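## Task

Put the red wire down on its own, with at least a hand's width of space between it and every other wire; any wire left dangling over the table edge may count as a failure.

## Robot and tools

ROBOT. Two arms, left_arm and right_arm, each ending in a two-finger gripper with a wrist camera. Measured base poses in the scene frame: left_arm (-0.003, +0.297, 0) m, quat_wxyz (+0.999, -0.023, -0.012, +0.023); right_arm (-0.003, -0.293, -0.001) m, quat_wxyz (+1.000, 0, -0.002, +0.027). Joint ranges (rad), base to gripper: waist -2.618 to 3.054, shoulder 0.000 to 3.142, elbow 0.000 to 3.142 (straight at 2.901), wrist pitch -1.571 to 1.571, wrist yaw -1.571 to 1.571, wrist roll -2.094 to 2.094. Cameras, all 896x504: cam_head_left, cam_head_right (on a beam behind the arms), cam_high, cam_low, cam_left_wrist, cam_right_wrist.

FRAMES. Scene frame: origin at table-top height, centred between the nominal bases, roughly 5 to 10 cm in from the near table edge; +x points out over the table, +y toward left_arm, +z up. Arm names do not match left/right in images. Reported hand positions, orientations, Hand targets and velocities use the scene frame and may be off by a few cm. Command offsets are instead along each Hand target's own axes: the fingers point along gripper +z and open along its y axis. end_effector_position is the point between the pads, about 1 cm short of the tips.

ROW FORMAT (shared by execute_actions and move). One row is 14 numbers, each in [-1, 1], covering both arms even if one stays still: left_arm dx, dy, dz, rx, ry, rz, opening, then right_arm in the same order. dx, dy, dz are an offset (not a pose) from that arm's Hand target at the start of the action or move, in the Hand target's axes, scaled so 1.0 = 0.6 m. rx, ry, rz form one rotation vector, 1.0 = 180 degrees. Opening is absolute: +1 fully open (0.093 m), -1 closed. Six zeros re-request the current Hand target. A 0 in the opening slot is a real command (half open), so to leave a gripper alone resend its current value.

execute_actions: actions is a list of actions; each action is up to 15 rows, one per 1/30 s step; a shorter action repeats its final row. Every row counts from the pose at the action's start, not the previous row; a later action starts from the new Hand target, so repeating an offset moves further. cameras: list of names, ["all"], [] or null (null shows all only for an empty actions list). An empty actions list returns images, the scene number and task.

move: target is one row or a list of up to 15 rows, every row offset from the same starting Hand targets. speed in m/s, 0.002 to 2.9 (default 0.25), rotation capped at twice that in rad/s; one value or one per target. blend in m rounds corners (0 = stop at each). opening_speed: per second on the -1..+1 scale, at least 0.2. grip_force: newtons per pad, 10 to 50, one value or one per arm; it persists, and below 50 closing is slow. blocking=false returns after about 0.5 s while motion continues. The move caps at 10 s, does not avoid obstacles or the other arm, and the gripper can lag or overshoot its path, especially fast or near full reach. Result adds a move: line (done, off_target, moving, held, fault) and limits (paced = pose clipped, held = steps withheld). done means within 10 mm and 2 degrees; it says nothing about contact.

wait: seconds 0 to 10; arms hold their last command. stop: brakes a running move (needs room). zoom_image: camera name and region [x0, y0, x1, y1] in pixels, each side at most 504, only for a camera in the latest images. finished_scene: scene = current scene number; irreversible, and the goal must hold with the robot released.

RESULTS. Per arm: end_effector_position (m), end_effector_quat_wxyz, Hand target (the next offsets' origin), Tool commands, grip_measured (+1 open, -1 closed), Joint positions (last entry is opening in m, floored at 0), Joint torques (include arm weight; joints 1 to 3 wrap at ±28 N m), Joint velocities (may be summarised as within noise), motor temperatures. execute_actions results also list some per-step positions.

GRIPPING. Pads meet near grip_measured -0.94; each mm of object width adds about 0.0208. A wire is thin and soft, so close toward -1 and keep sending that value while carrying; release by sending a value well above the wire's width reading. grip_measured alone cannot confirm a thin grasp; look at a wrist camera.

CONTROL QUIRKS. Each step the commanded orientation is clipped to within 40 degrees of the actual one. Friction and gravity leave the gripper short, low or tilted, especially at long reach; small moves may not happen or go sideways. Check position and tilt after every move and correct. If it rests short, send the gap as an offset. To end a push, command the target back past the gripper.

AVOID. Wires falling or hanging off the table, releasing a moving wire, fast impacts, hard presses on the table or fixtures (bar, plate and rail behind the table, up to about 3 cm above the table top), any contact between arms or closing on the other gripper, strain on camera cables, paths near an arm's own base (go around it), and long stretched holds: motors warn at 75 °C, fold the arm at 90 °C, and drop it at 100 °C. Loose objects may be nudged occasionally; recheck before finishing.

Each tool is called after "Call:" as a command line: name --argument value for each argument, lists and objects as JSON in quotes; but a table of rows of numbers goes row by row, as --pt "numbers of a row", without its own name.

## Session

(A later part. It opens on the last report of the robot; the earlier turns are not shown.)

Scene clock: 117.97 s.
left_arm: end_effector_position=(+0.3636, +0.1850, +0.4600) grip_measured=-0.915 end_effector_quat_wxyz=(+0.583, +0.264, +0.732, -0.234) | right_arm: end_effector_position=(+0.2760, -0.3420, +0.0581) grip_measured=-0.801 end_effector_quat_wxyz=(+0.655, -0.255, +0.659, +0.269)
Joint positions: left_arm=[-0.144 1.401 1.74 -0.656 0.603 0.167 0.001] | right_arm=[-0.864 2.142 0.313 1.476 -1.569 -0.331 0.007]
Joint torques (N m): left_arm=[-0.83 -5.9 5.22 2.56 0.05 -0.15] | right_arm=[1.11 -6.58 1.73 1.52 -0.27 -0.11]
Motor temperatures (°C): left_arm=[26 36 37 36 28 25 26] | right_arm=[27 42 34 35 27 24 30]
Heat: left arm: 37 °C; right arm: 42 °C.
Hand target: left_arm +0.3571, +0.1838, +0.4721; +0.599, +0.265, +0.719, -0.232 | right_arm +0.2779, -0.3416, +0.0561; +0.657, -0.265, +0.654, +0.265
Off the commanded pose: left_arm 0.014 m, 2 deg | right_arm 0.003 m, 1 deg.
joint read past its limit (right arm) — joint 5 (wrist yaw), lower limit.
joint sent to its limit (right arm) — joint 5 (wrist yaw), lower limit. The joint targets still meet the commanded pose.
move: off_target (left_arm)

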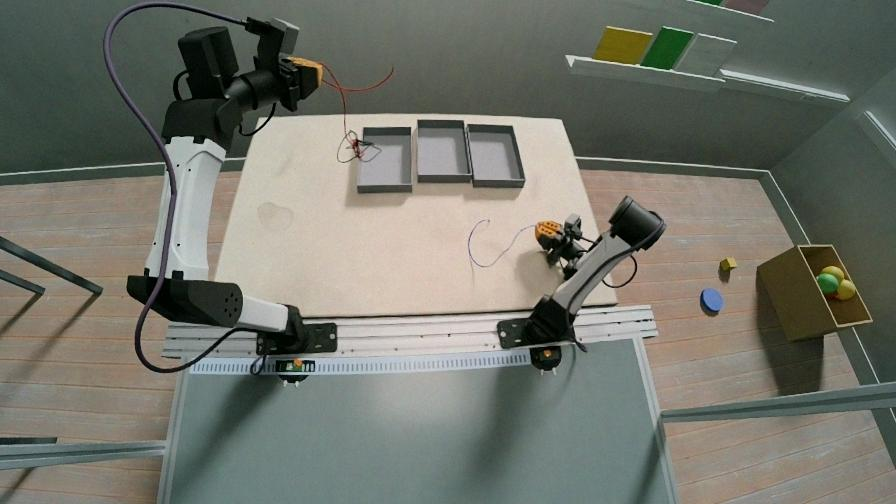

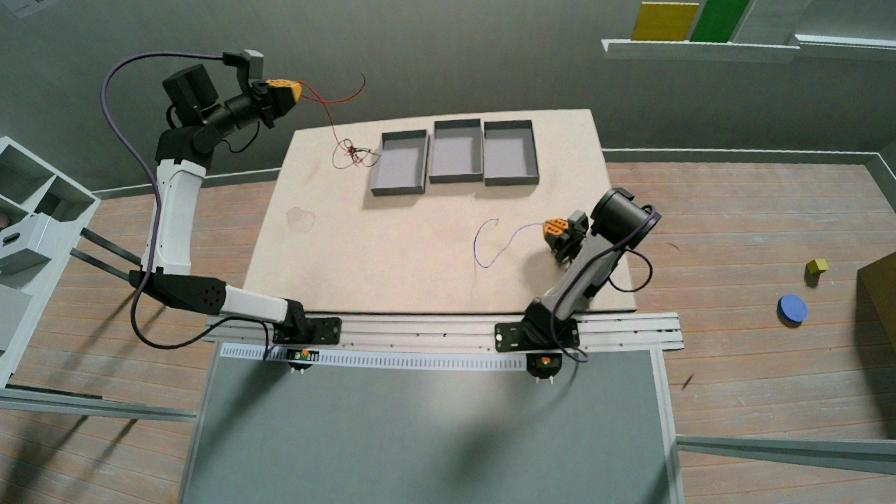

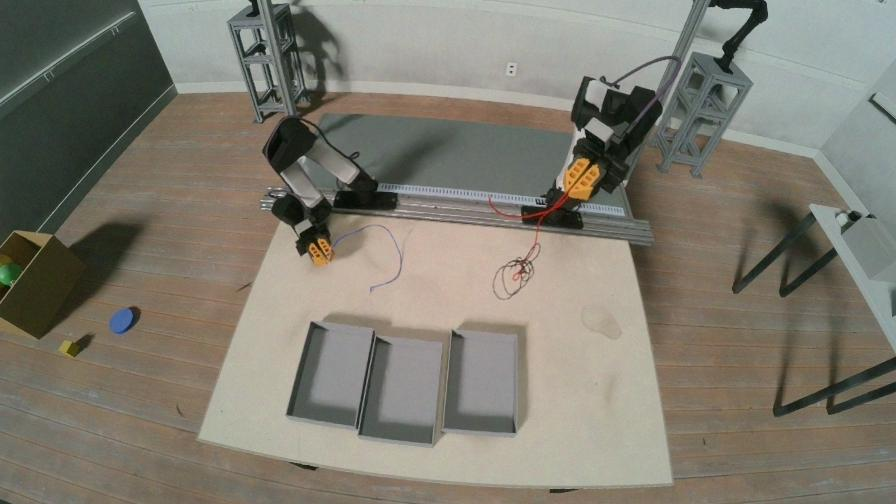

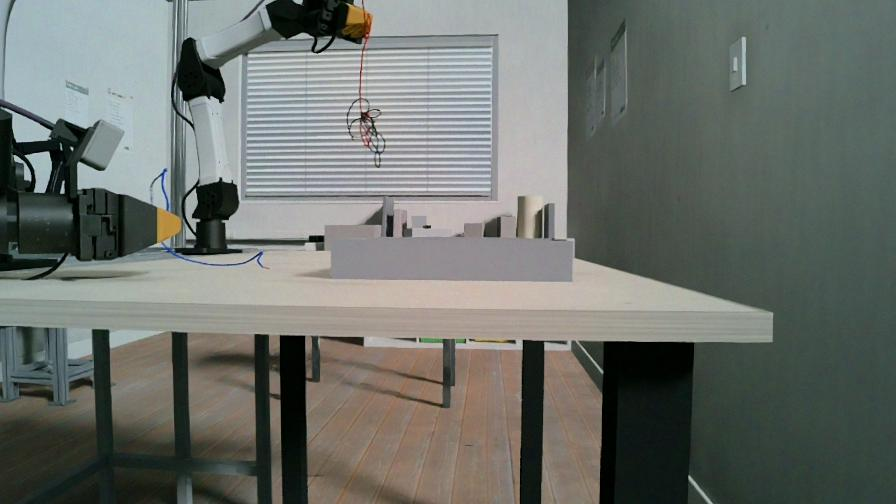

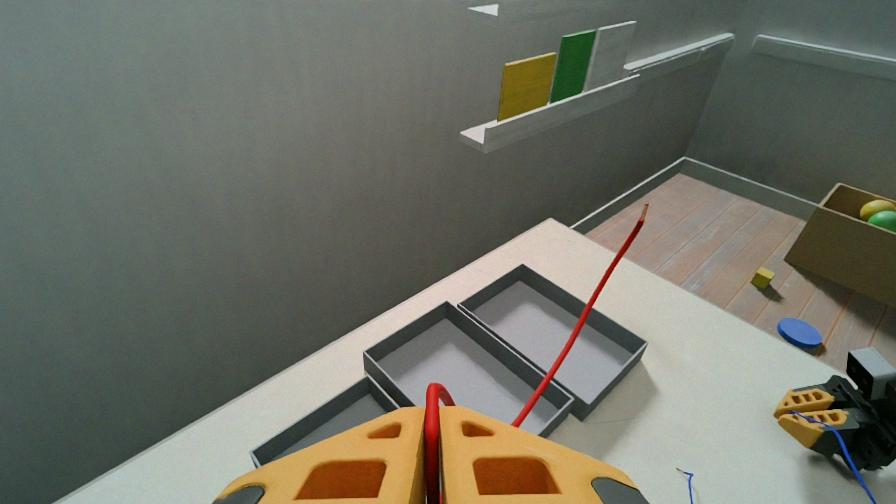

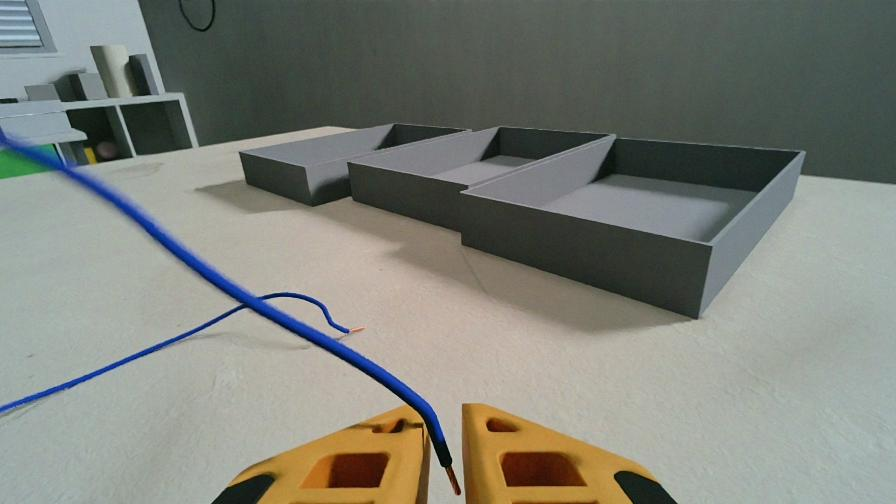

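Call:
move --pt "0 0 0 0 0 0 -0.922 0 0 0 0 0 0 -0.4" --pt "0 0 0 0 0 0 -0.922 0 0 -0.1 0 0 0 -0.4" --speed 0.1 --cameras '["all"]'

Call:
zoom_image --camera "cam_low" --region '[310, 0, 430, 180]'

Call:
zoom_image --camera "cam_high" --region '[450, 170, 610, 310]'

Call:
zoom_image --camera "cam_head_left" --region '[290, 50, 410, 190]'

Scene clock: 125.43 s.
left_arm: end_effector_position=(+0.3636, +0.1850, +0.4601) grip_measured=-0.915 end_effector_quat_wxyz=(+0.583, +0.264, +0.732, -0.234) | right_arm: end_effector_position=(+0.2361, -0.3812, +0.0518) grip_measured=-0.401 end_effector_quat_wxyz=(+0.679, -0.146, +0.691, +0.200)
Joint positions: left_arm=[-0.144 1.401 1.74 -0.656 0.603 0.167 0.001] | right_arm=[-1.129 2.142 0.184 1.476 -1.569 -0.403 0.026]
Joint torques (N m): left_arm=[-0.8 -5.9 5.15 2.56 0.05 -0.12] | right_arm=[-0.2 -8.32 -0.14 1.71 -0.28 -0.35]
Heat: left arm: 38 °C; right arm: 42 °C.
Hand target: left_arm +0.3571, +0.1837, +0.4722; +0.600, +0.265, +0.719, -0.232 | right_arm +0.2348, -0.3833, +0.0559; +0.657, -0.265, +0.654, +0.265
Off the commanded pose: left_arm 0.014 m, 2 deg | right_arm 0.005 m, 16 deg.
joint read past its limit (right arm) — joint 5 (wrist yaw), lower limit.
joint sent to its limit (right arm) — joint 5 (wrist yaw), lower limit. The joint targets are off in orientation, not in position.
move: off_target (left_arm, right_arm)

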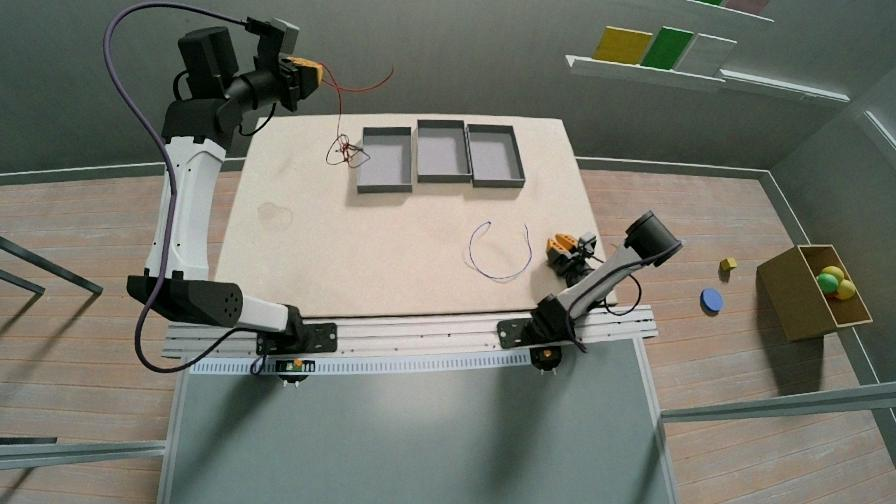

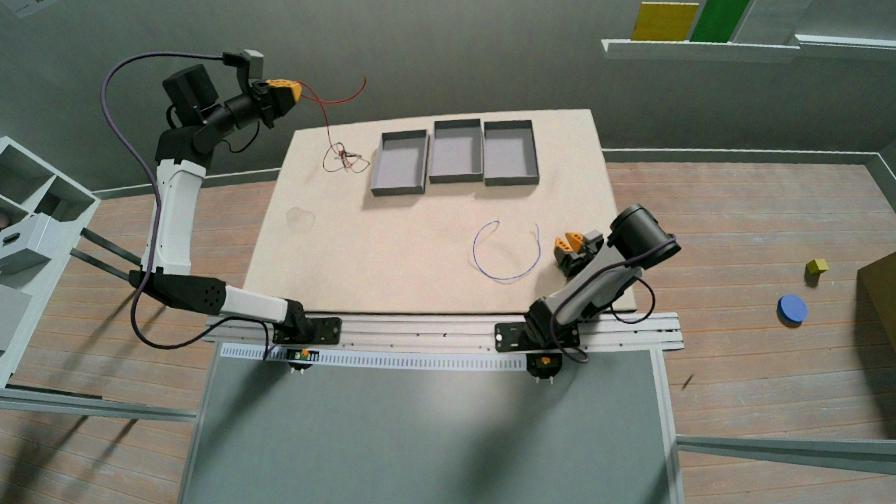

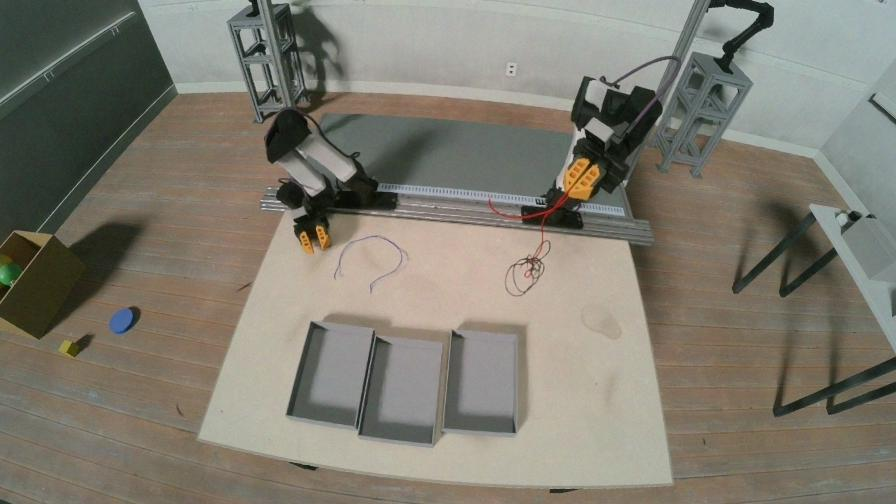

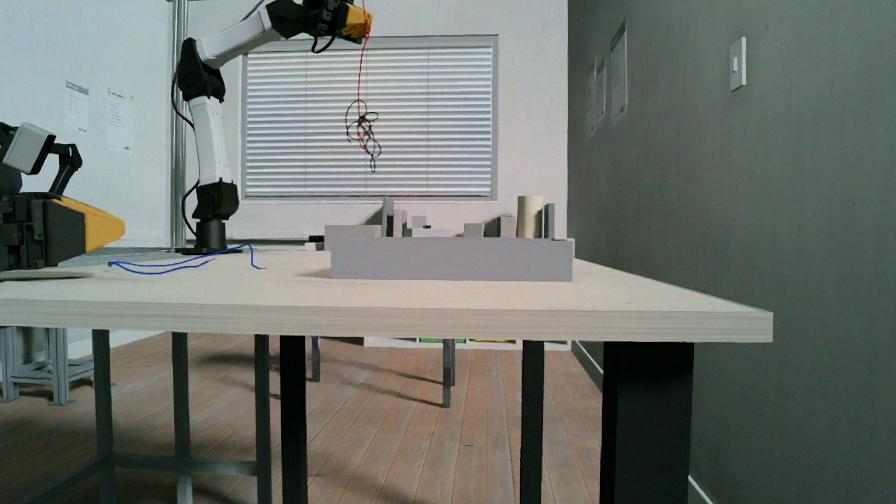

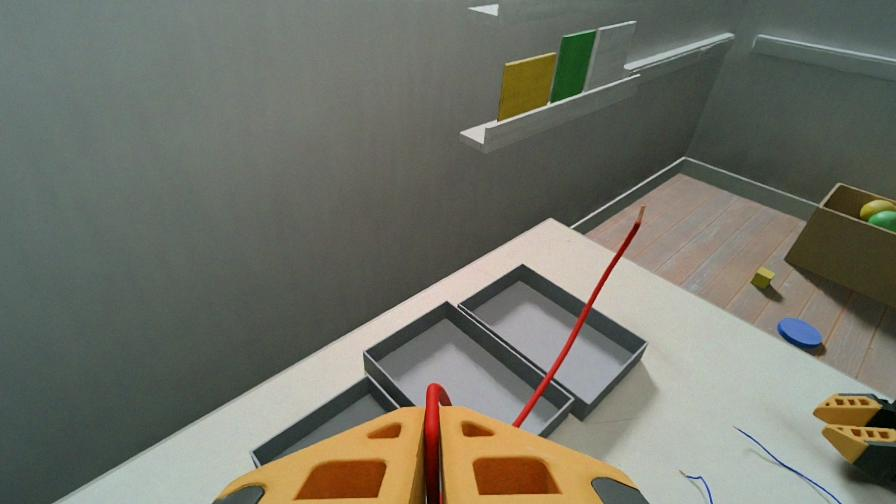

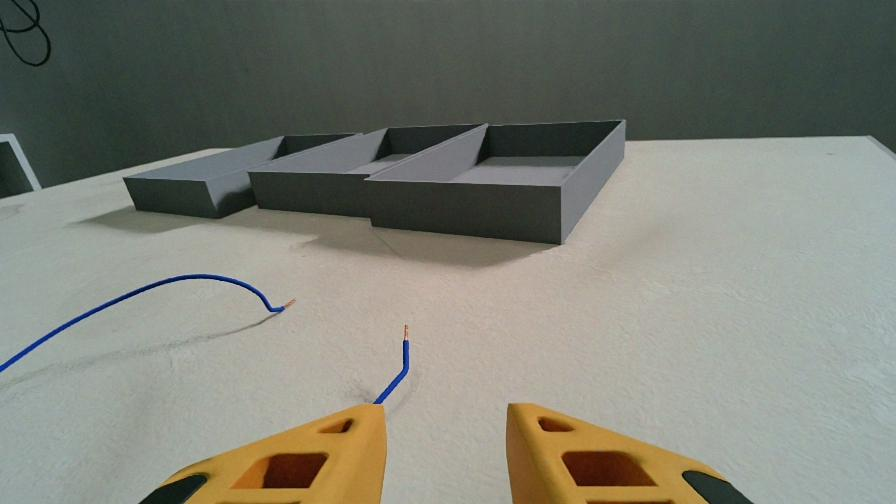

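Scaled by 2.800 from the camera's 896x504 image, which has a finer 1280x720 frame.

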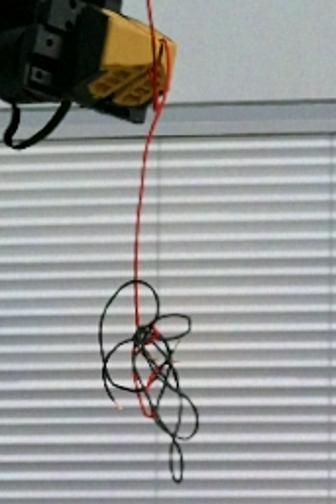

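Scaled by 3.150 from the camera's 896x504 image, which has a finer 1280x720 frame.

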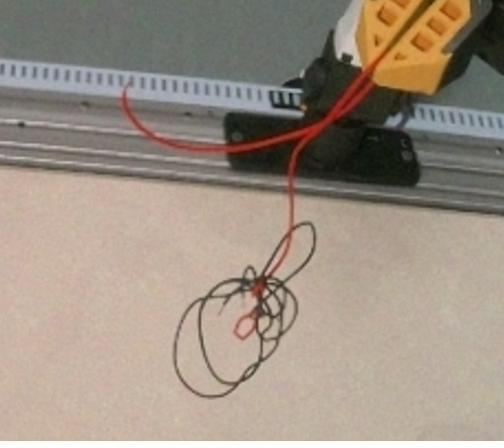

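Scaled by 3.600 from the camera's 896x504 image, which has a finer 1280x720 frame.

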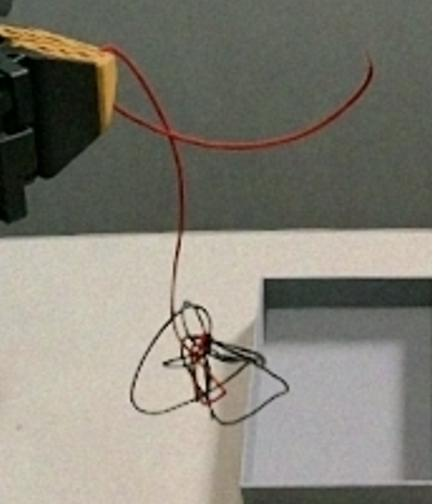

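Call:
move --pt "-0.007 -0.06 0.057 0 0 0 -0.922 -0.2 0 -0.03 0 0 0 -0.4" --pt "-0.013 -0.12 0.114 0 0 0 -0.922 -0.2 0.39 0.4 0 0 0 0.1" --speed 0.15 --blend 0.03 --cameras '["all"]'

Call:
zoom_image --camera "cam_right_wrist" --region '[200, 0, 700, 504]'

Call:
zoom_image --camera "cam_high" --region '[400, 170, 560, 310]'

Call:
zoom_image --camera "cam_low" --region '[200, 0, 420, 190]'

Scene clock: 143.40 s.
left_arm: end_effector_position=(+0.3578, +0.0890, +0.4591) grip_measured=-0.915 end_effector_quat_wxyz=(+0.587, +0.269, +0.729, -0.228) | right_arm: end_effector_position=(+0.2394, -0.0514, +0.1685) grip_measured=+0.099 end_effector_quat_wxyz=(+0.646, -0.267, +0.661, +0.272)
Joint positions: left_arm=[-0.5 1.448 1.734 -0.551 0.257 0.071 0.001] | right_arm=[0.729 1.243 0.145 1.079 0 0.015 0.05]
Joint torques (N m): left_arm=[-0.83 -3.55 7.45 2.73 -0.03 -0.14] | right_arm=[0.75 -2.84 6.91 2.25 0.26 0.02]
Heat: left arm: 40 °C; right arm: 43 °C.
Hand target: left_arm +0.3615, +0.0843, +0.4691; +0.600, +0.264, +0.719, -0.232 | right_arm +0.2441, -0.0484, +0.1763; +0.657, -0.265, +0.654, +0.265
Off the commanded pose: left_arm 0.012 m, 2 deg | right_arm 0.010 m, 2 deg.
move: off_target (left_arm)

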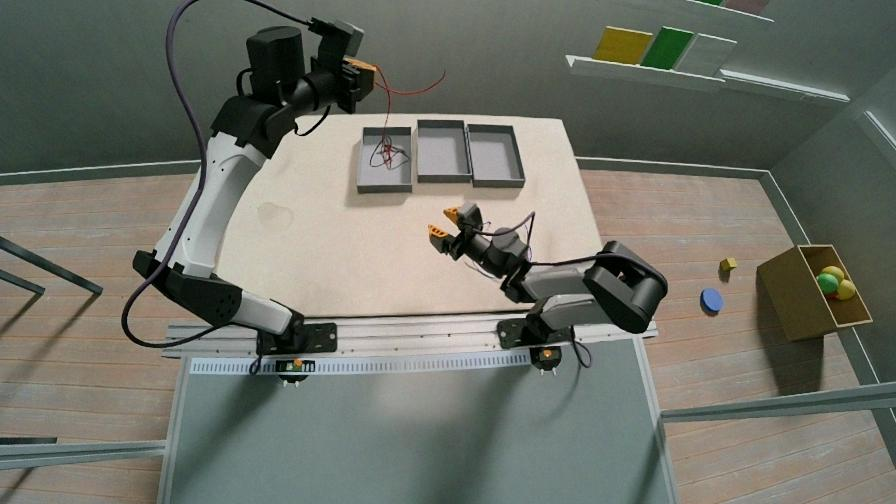

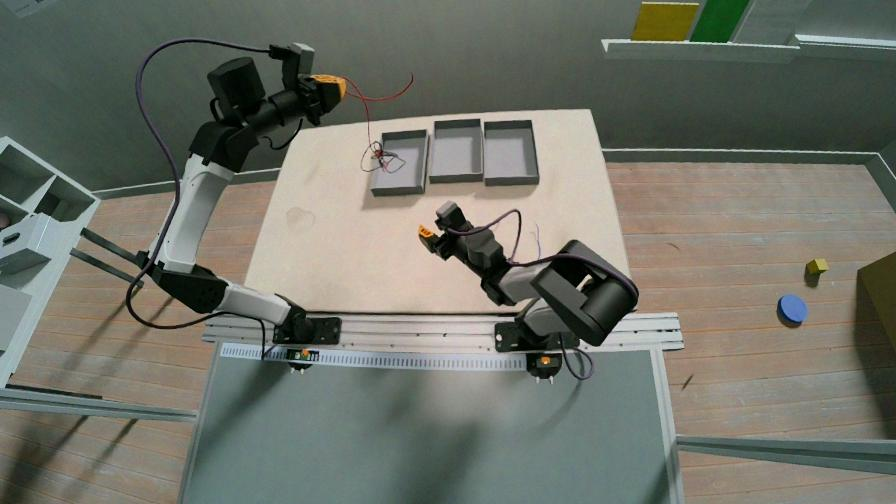

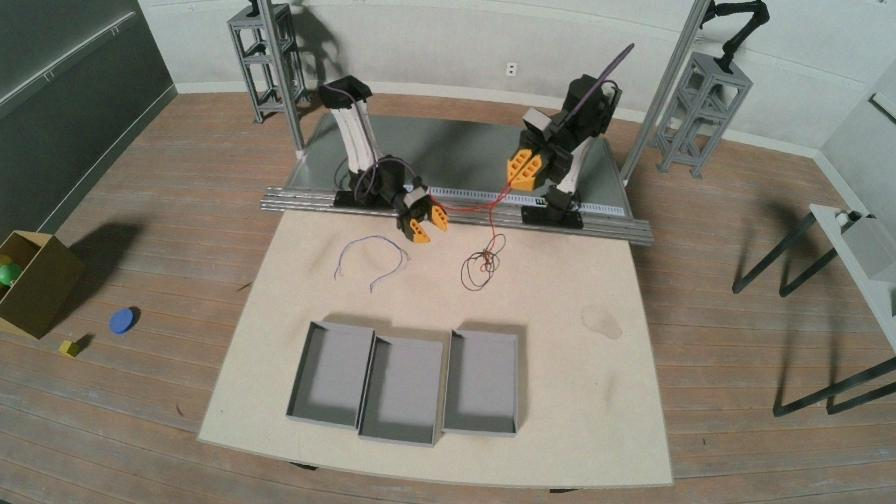

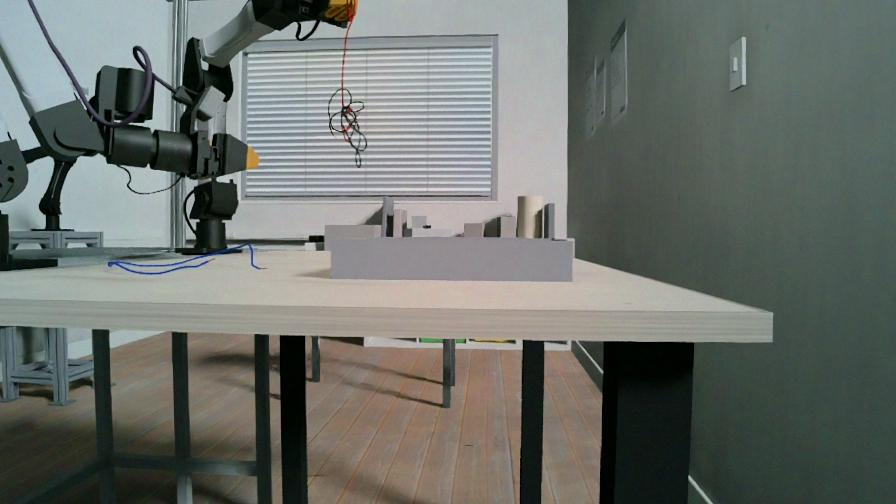

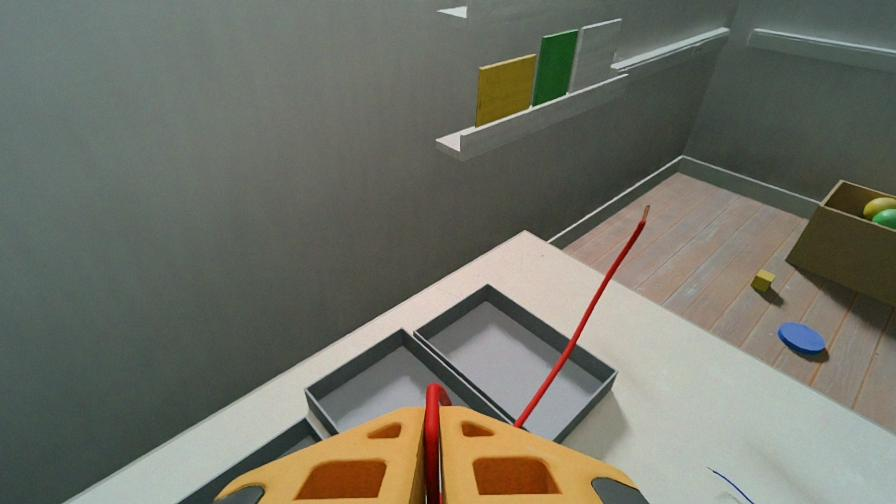

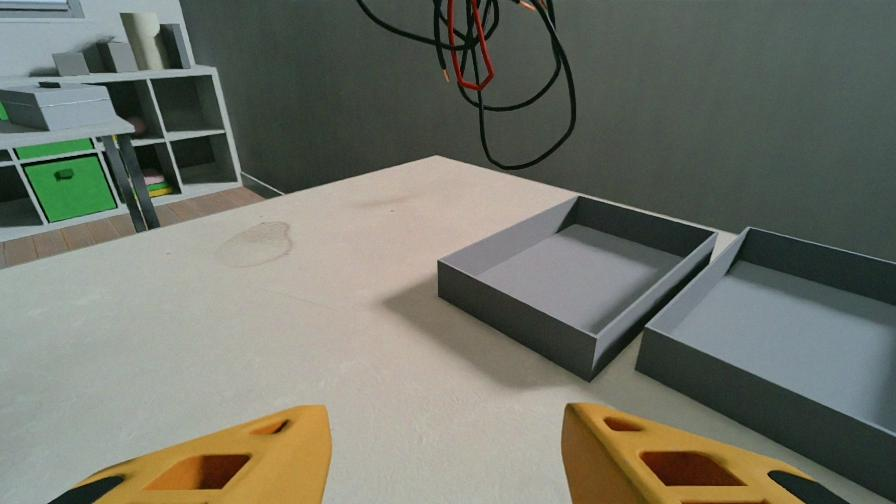

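Scaled by 1.000.

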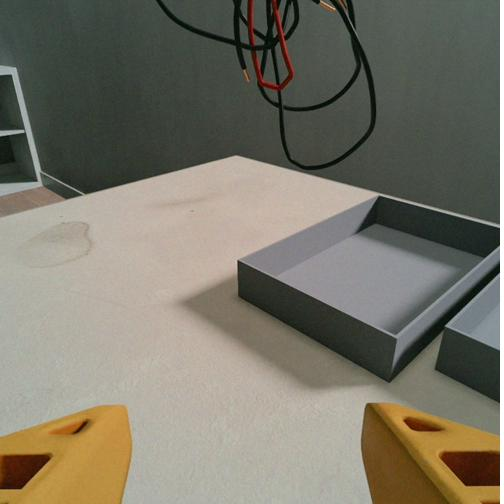

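Scaled by 3.150 from the camera's 896x504 image, which has a finer 1280x720 frame.

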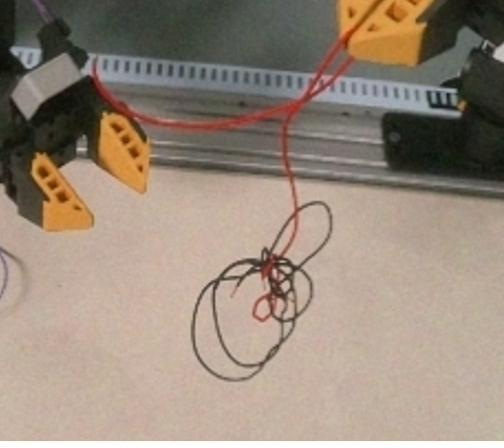

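Scaled by 2.291 from the camera's 896x504 image, which has a finer 1280x720 frame.

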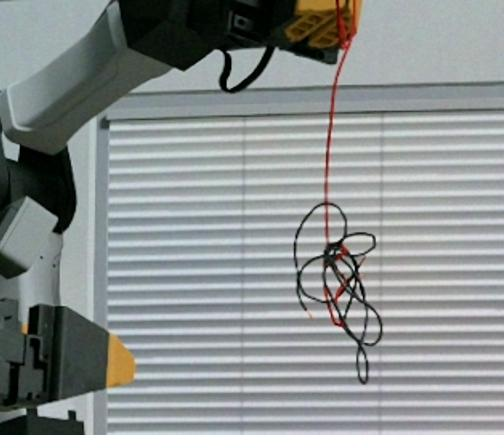

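Call:
move --target '[0,0,0,0,0,0,-0.922,-0.015,-0.063,0.18,0,0,0,0.7]' --speed 0.12 --cameras '["cam_right_wrist","cam_high","cam_low"]'

Call:
zoom_image --camera "cam_high" --region '[400, 170, 560, 310]'

Call:
zoom_image --camera "cam_low" --region '[200, 0, 420, 190]'

Scene clock: 152.60 s.
left_arm: end_effector_position=(+0.3578, +0.0890, +0.4591) grip_measured=-0.915 end_effector_quat_wxyz=(+0.587, +0.269, +0.729, -0.228) | right_arm: end_effector_position=(+0.3427, -0.0029, +0.1858) grip_measured=+0.699 end_effector_quat_wxyz=(+0.657, -0.259, +0.655, +0.269)
Joint positions: left_arm=[-0.5 1.448 1.734 -0.551 0.257 0.071 0.001] | right_arm=[0.604 1.671 0.564 1.113 -0.107 0.015 0.079]
Joint torques (N m): left_arm=[-0.9 -3.48 7.42 2.73 -0.03 -0.15] | right_arm=[-0.18 -6.97 6.79 2.06 -0.1 -0.01]
Heat: left arm: 40 °C; right arm: 42 °C.
Hand target: left_arm +0.3615, +0.0843, +0.4691; +0.599, +0.264, +0.719, -0.232 | right_arm +0.3479, -0.0004, +0.1855; +0.657, -0.266, +0.654, +0.265
Off the commanded pose: left_arm 0.012 m, 2 deg | right_arm 0.006 m, 1 deg.
move: off_target (left_arm)
Images, in order (width x height): cam_high 896x504, cam_low 896x504, cam_right_wrist 896x504.

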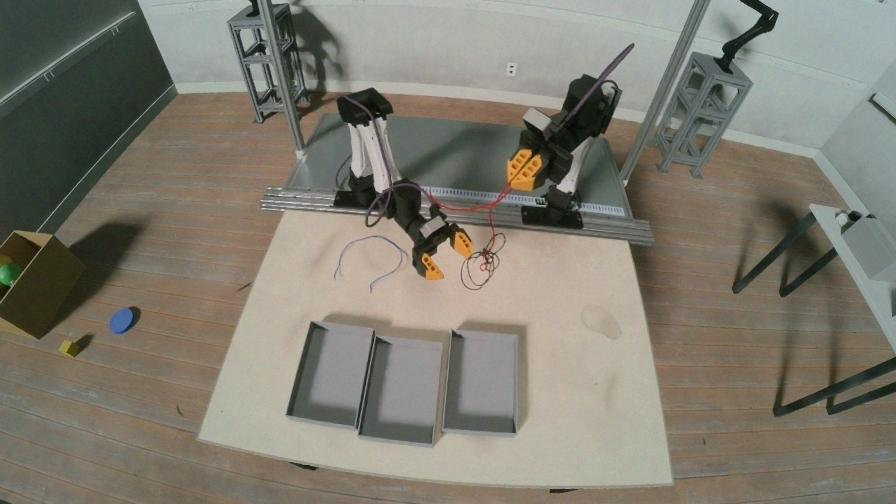

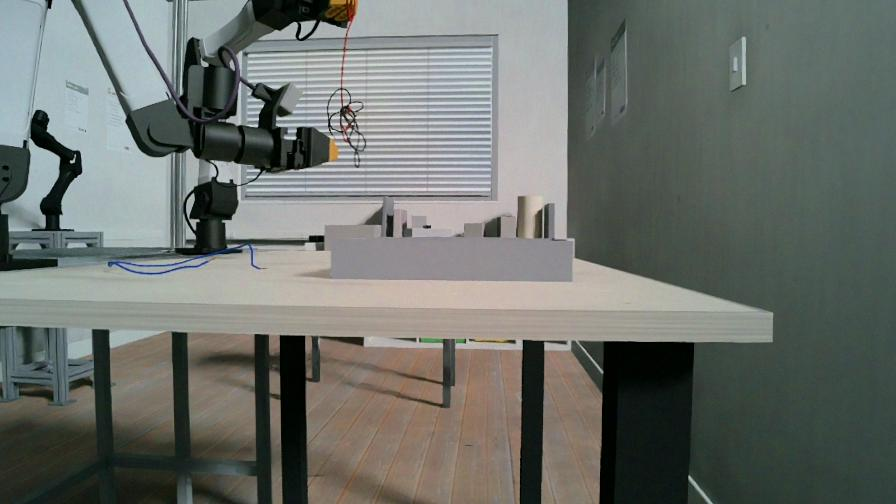

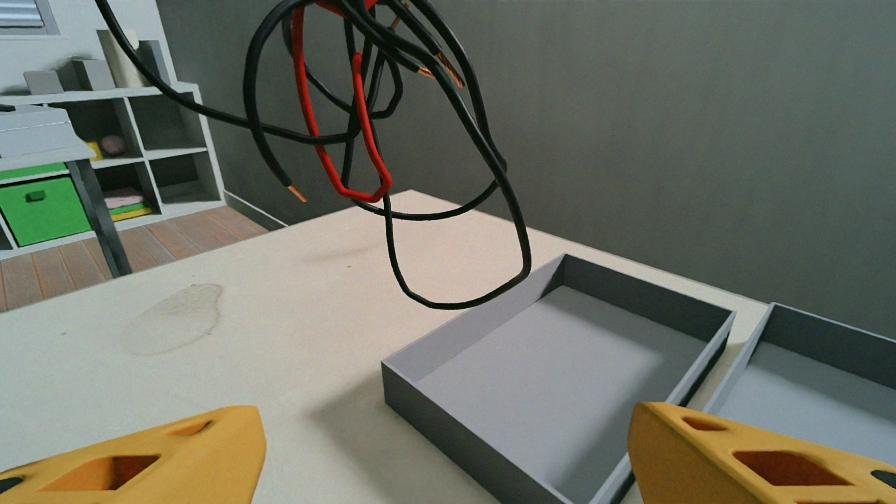

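Scaled by 3.150 from the camera's 896x504 image, which has a finer 1280x720 frame.

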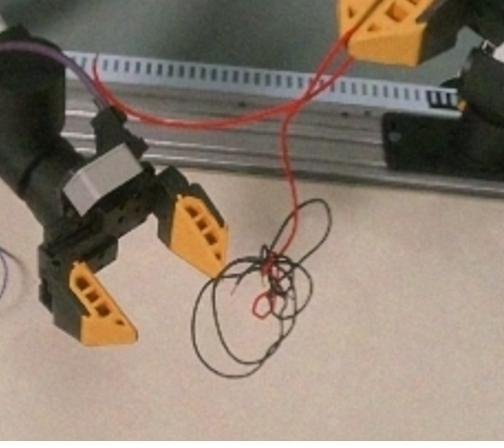

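Scaled by 2.291 from the camera's 896x504 image, which has a finer 1280x720 frame.

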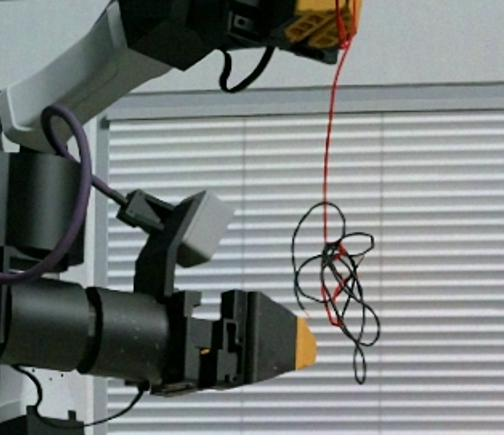

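Call:
move --pt "0 0 0 0 0 0 -0.922 0.025 0 0.02 0 0 0 0.7" --pt "0 0 0 0 0 0 -0.922 0.025 0 0.105 0 0 0 0.7" --pt "0 0 0 0 0 0 -0.922 0.025 0 0.105 0 0 0 -1" --speed 0.08 --cameras '["cam_right_wrist","cam_high","cam_low"]'

Call:
zoom_image --camera "cam_high" --region '[400, 170, 560, 310]'

Call:
zoom_image --camera "cam_low" --region '[200, 0, 420, 190]'

Scene clock: 160.23 s.
left_arm: end_effector_position=(+0.3578, +0.0890, +0.4591) grip_measured=-0.915 end_effector_quat_wxyz=(+0.587, +0.269, +0.729, -0.228) | right_arm: end_effector_position=(+0.3895, +0.0382, +0.1730) grip_measured=-0.992 end_effector_quat_wxyz=(+0.656, -0.261, +0.654, +0.272)
Joint positions: left_arm=[-0.5 1.448 1.734 -0.551 0.257 0.071 0.001] | right_arm=[0.612 1.912 0.807 1.111 -0.108 0.015 0]
Joint torques (N m): left_arm=[-0.88 -3.58 7.39 2.71 -0.01 -0.15] | right_arm=[0.88 -9.47 7.1 2.08 0.12 -0.04]
Motor temperatures (°C): left_arm=[26 35 38 41 28 25 26] | right_arm=[27 42 35 38 27 24 30]
Heat: left arm: 41 °C; right arm: 42 °C.
Hand target: left_arm +0.3615, +0.0843, +0.4691; +0.599, +0.264, +0.719, -0.232 | right_arm +0.3932, +0.0435, +0.1708; +0.657, -0.266, +0.654, +0.265
Off the commanded pose: left_arm 0.012 m, 2 deg | right_arm 0.007 m, 1 deg.
move: off_target (left_arm)
Images, in order (width x height): cam_high 896x504, cam_low 896x504, cam_right_wrist 896x504.

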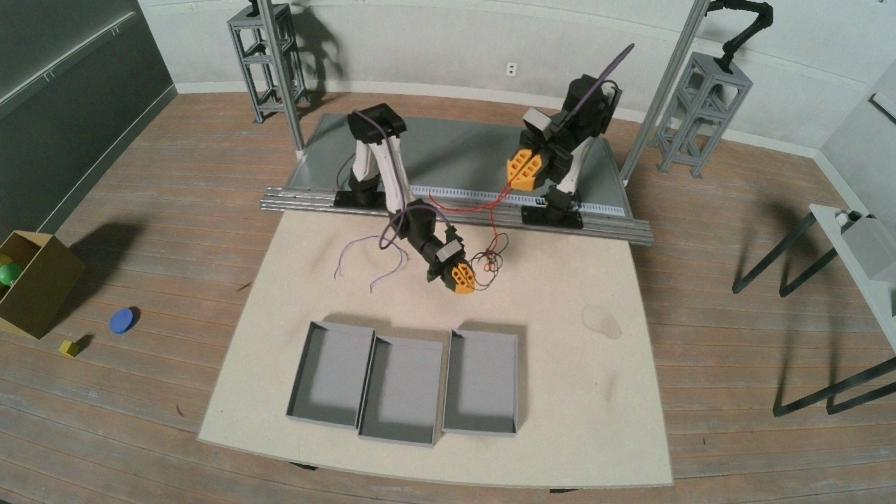

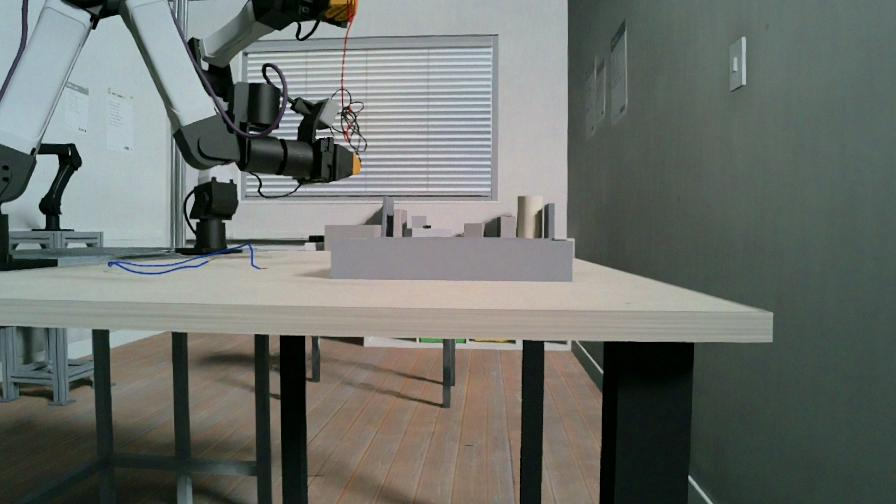

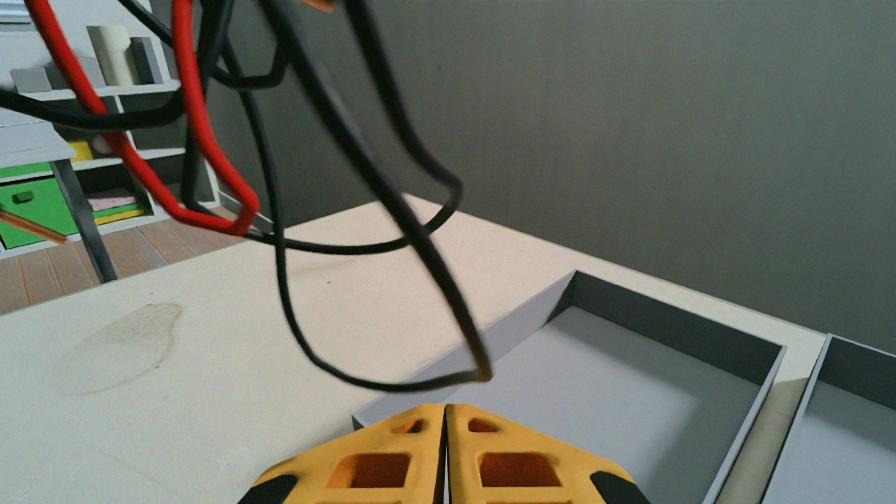

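Scaled by 3.150 from the camera's 896x504 image, which has a finer 1280x720 frame.

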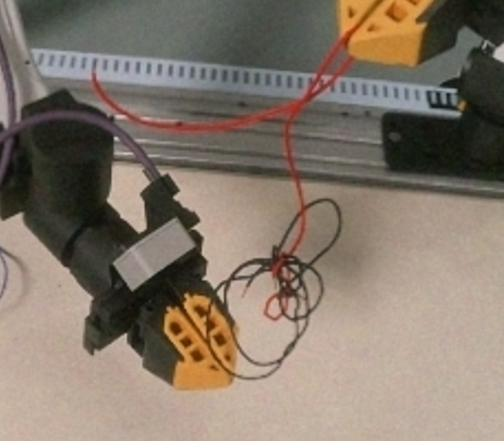

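Scaled by 2.291 from the camera's 896x504 image, which has a finer 1280x720 frame.

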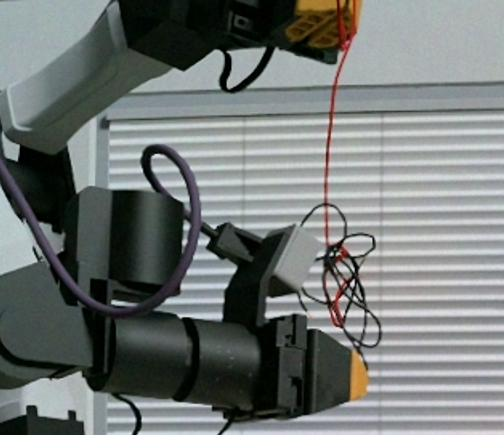

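Call:
move --pt "0 0 0 0 0 0 -0.922 0 0 0 0 0 0 0.5" --pt "0 0 0 0 0 0 -0.922 -0.035 0 0.025 0 0 0 0.5" --pt "0 0 0 0 0 0 -0.922 -0.035 0 0.025 0 0 0 -1" --speed 0.08 --cameras '["cam_right_wrist","cam_high","cam_low"]'

Call:
zoom_image --camera "cam_high" --region '[400, 170, 560, 310]'

Call:
zoom_image --camera "cam_low" --region '[200, 0, 420, 190]'

Scene clock: 167.40 s.
left_arm: end_effector_position=(+0.3578, +0.0889, +0.4593) grip_measured=-0.915 end_effector_quat_wxyz=(+0.587, +0.269, +0.729, -0.228) | right_arm: end_effector_position=(+0.4013, +0.0498, +0.1837) grip_measured=-0.988 end_effector_quat_wxyz=(+0.649, -0.264, +0.660, +0.271)
Joint positions: left_arm=[-0.5 1.448 1.734 -0.55 0.257 0.071 0.001] | right_arm=[0.615 1.912 0.898 1.001 -0.108 0.015 0]
Joint torques (N m): left_arm=[-0.81 -3.51 7.49 2.71 -0.02 -0.14] | right_arm=[1.05 -11.56 7.32 2.11 0.11 0.02]
Heat: left arm: 41 °C; right arm: 43 °C.
Hand target: left_arm +0.3615, +0.0843, +0.4691; +0.600, +0.264, +0.719, -0.232 | right_arm +0.4039, +0.0539, +0.1919; +0.657, -0.266, +0.654, +0.265
Off the commanded pose: left_arm 0.011 m, 2 deg | right_arm 0.009 m, 1 deg.
move: off_target (left_arm)
Images, in order (width x height): cam_high 896x504, cam_low 896x504, cam_right_wrist 896x504.

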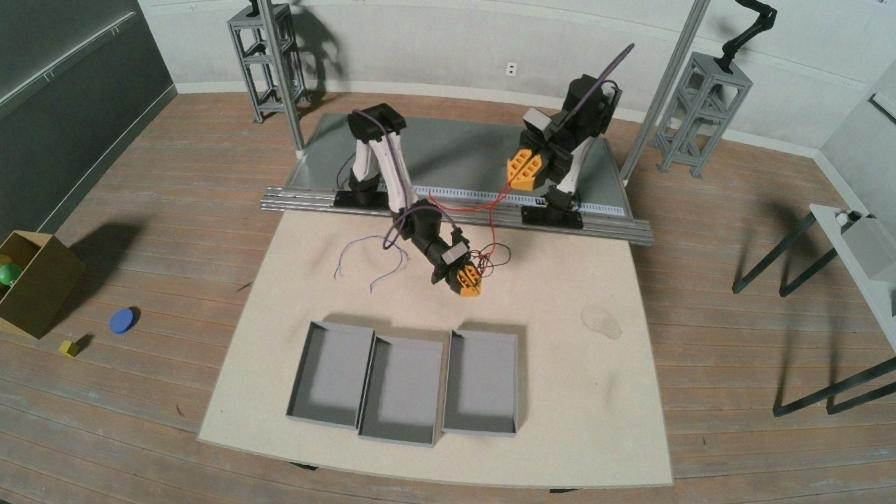

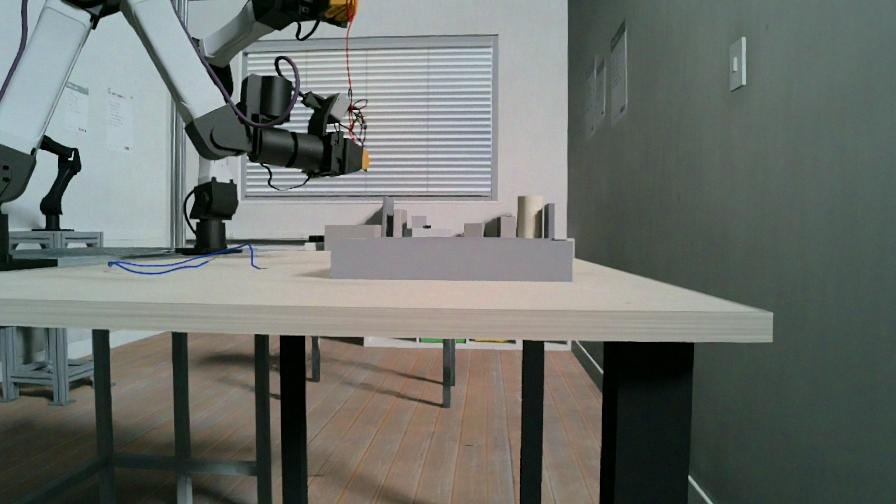

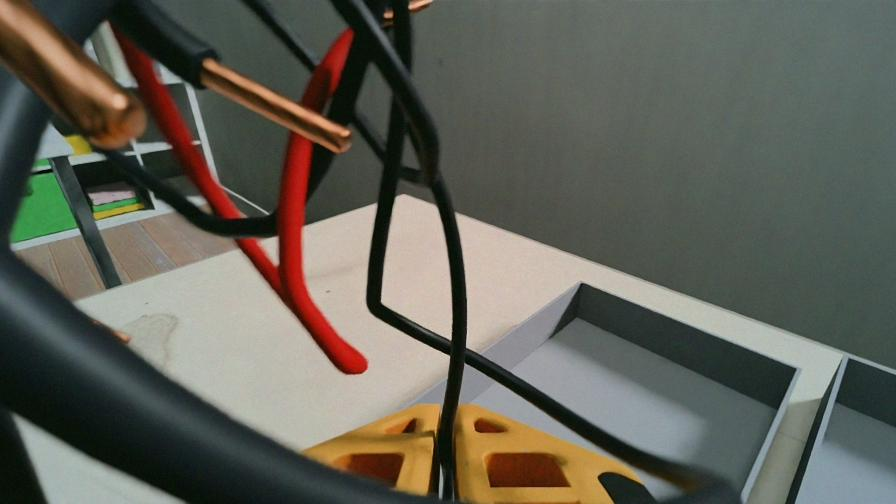

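Scaled by 3.150 from the camera's 896x504 image, which has a finer 1280x720 frame.

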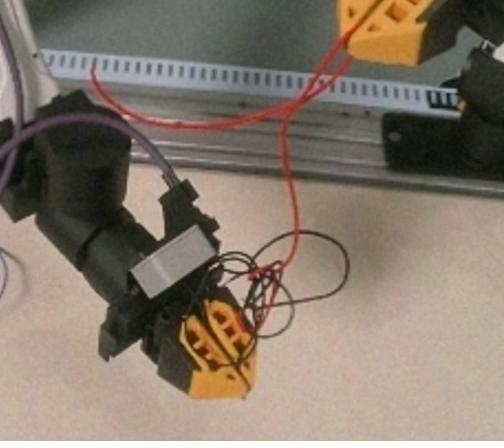

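Scaled by 2.291 from the camera's 896x504 image, which has a finer 1280x720 frame.

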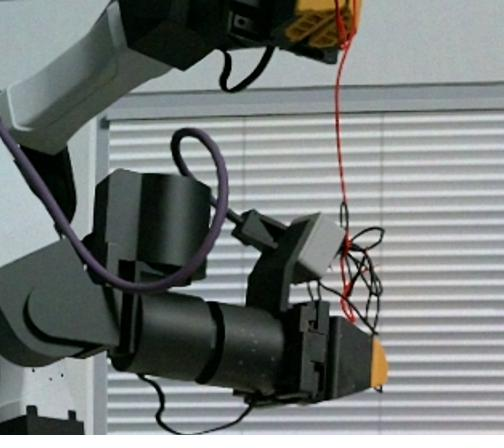

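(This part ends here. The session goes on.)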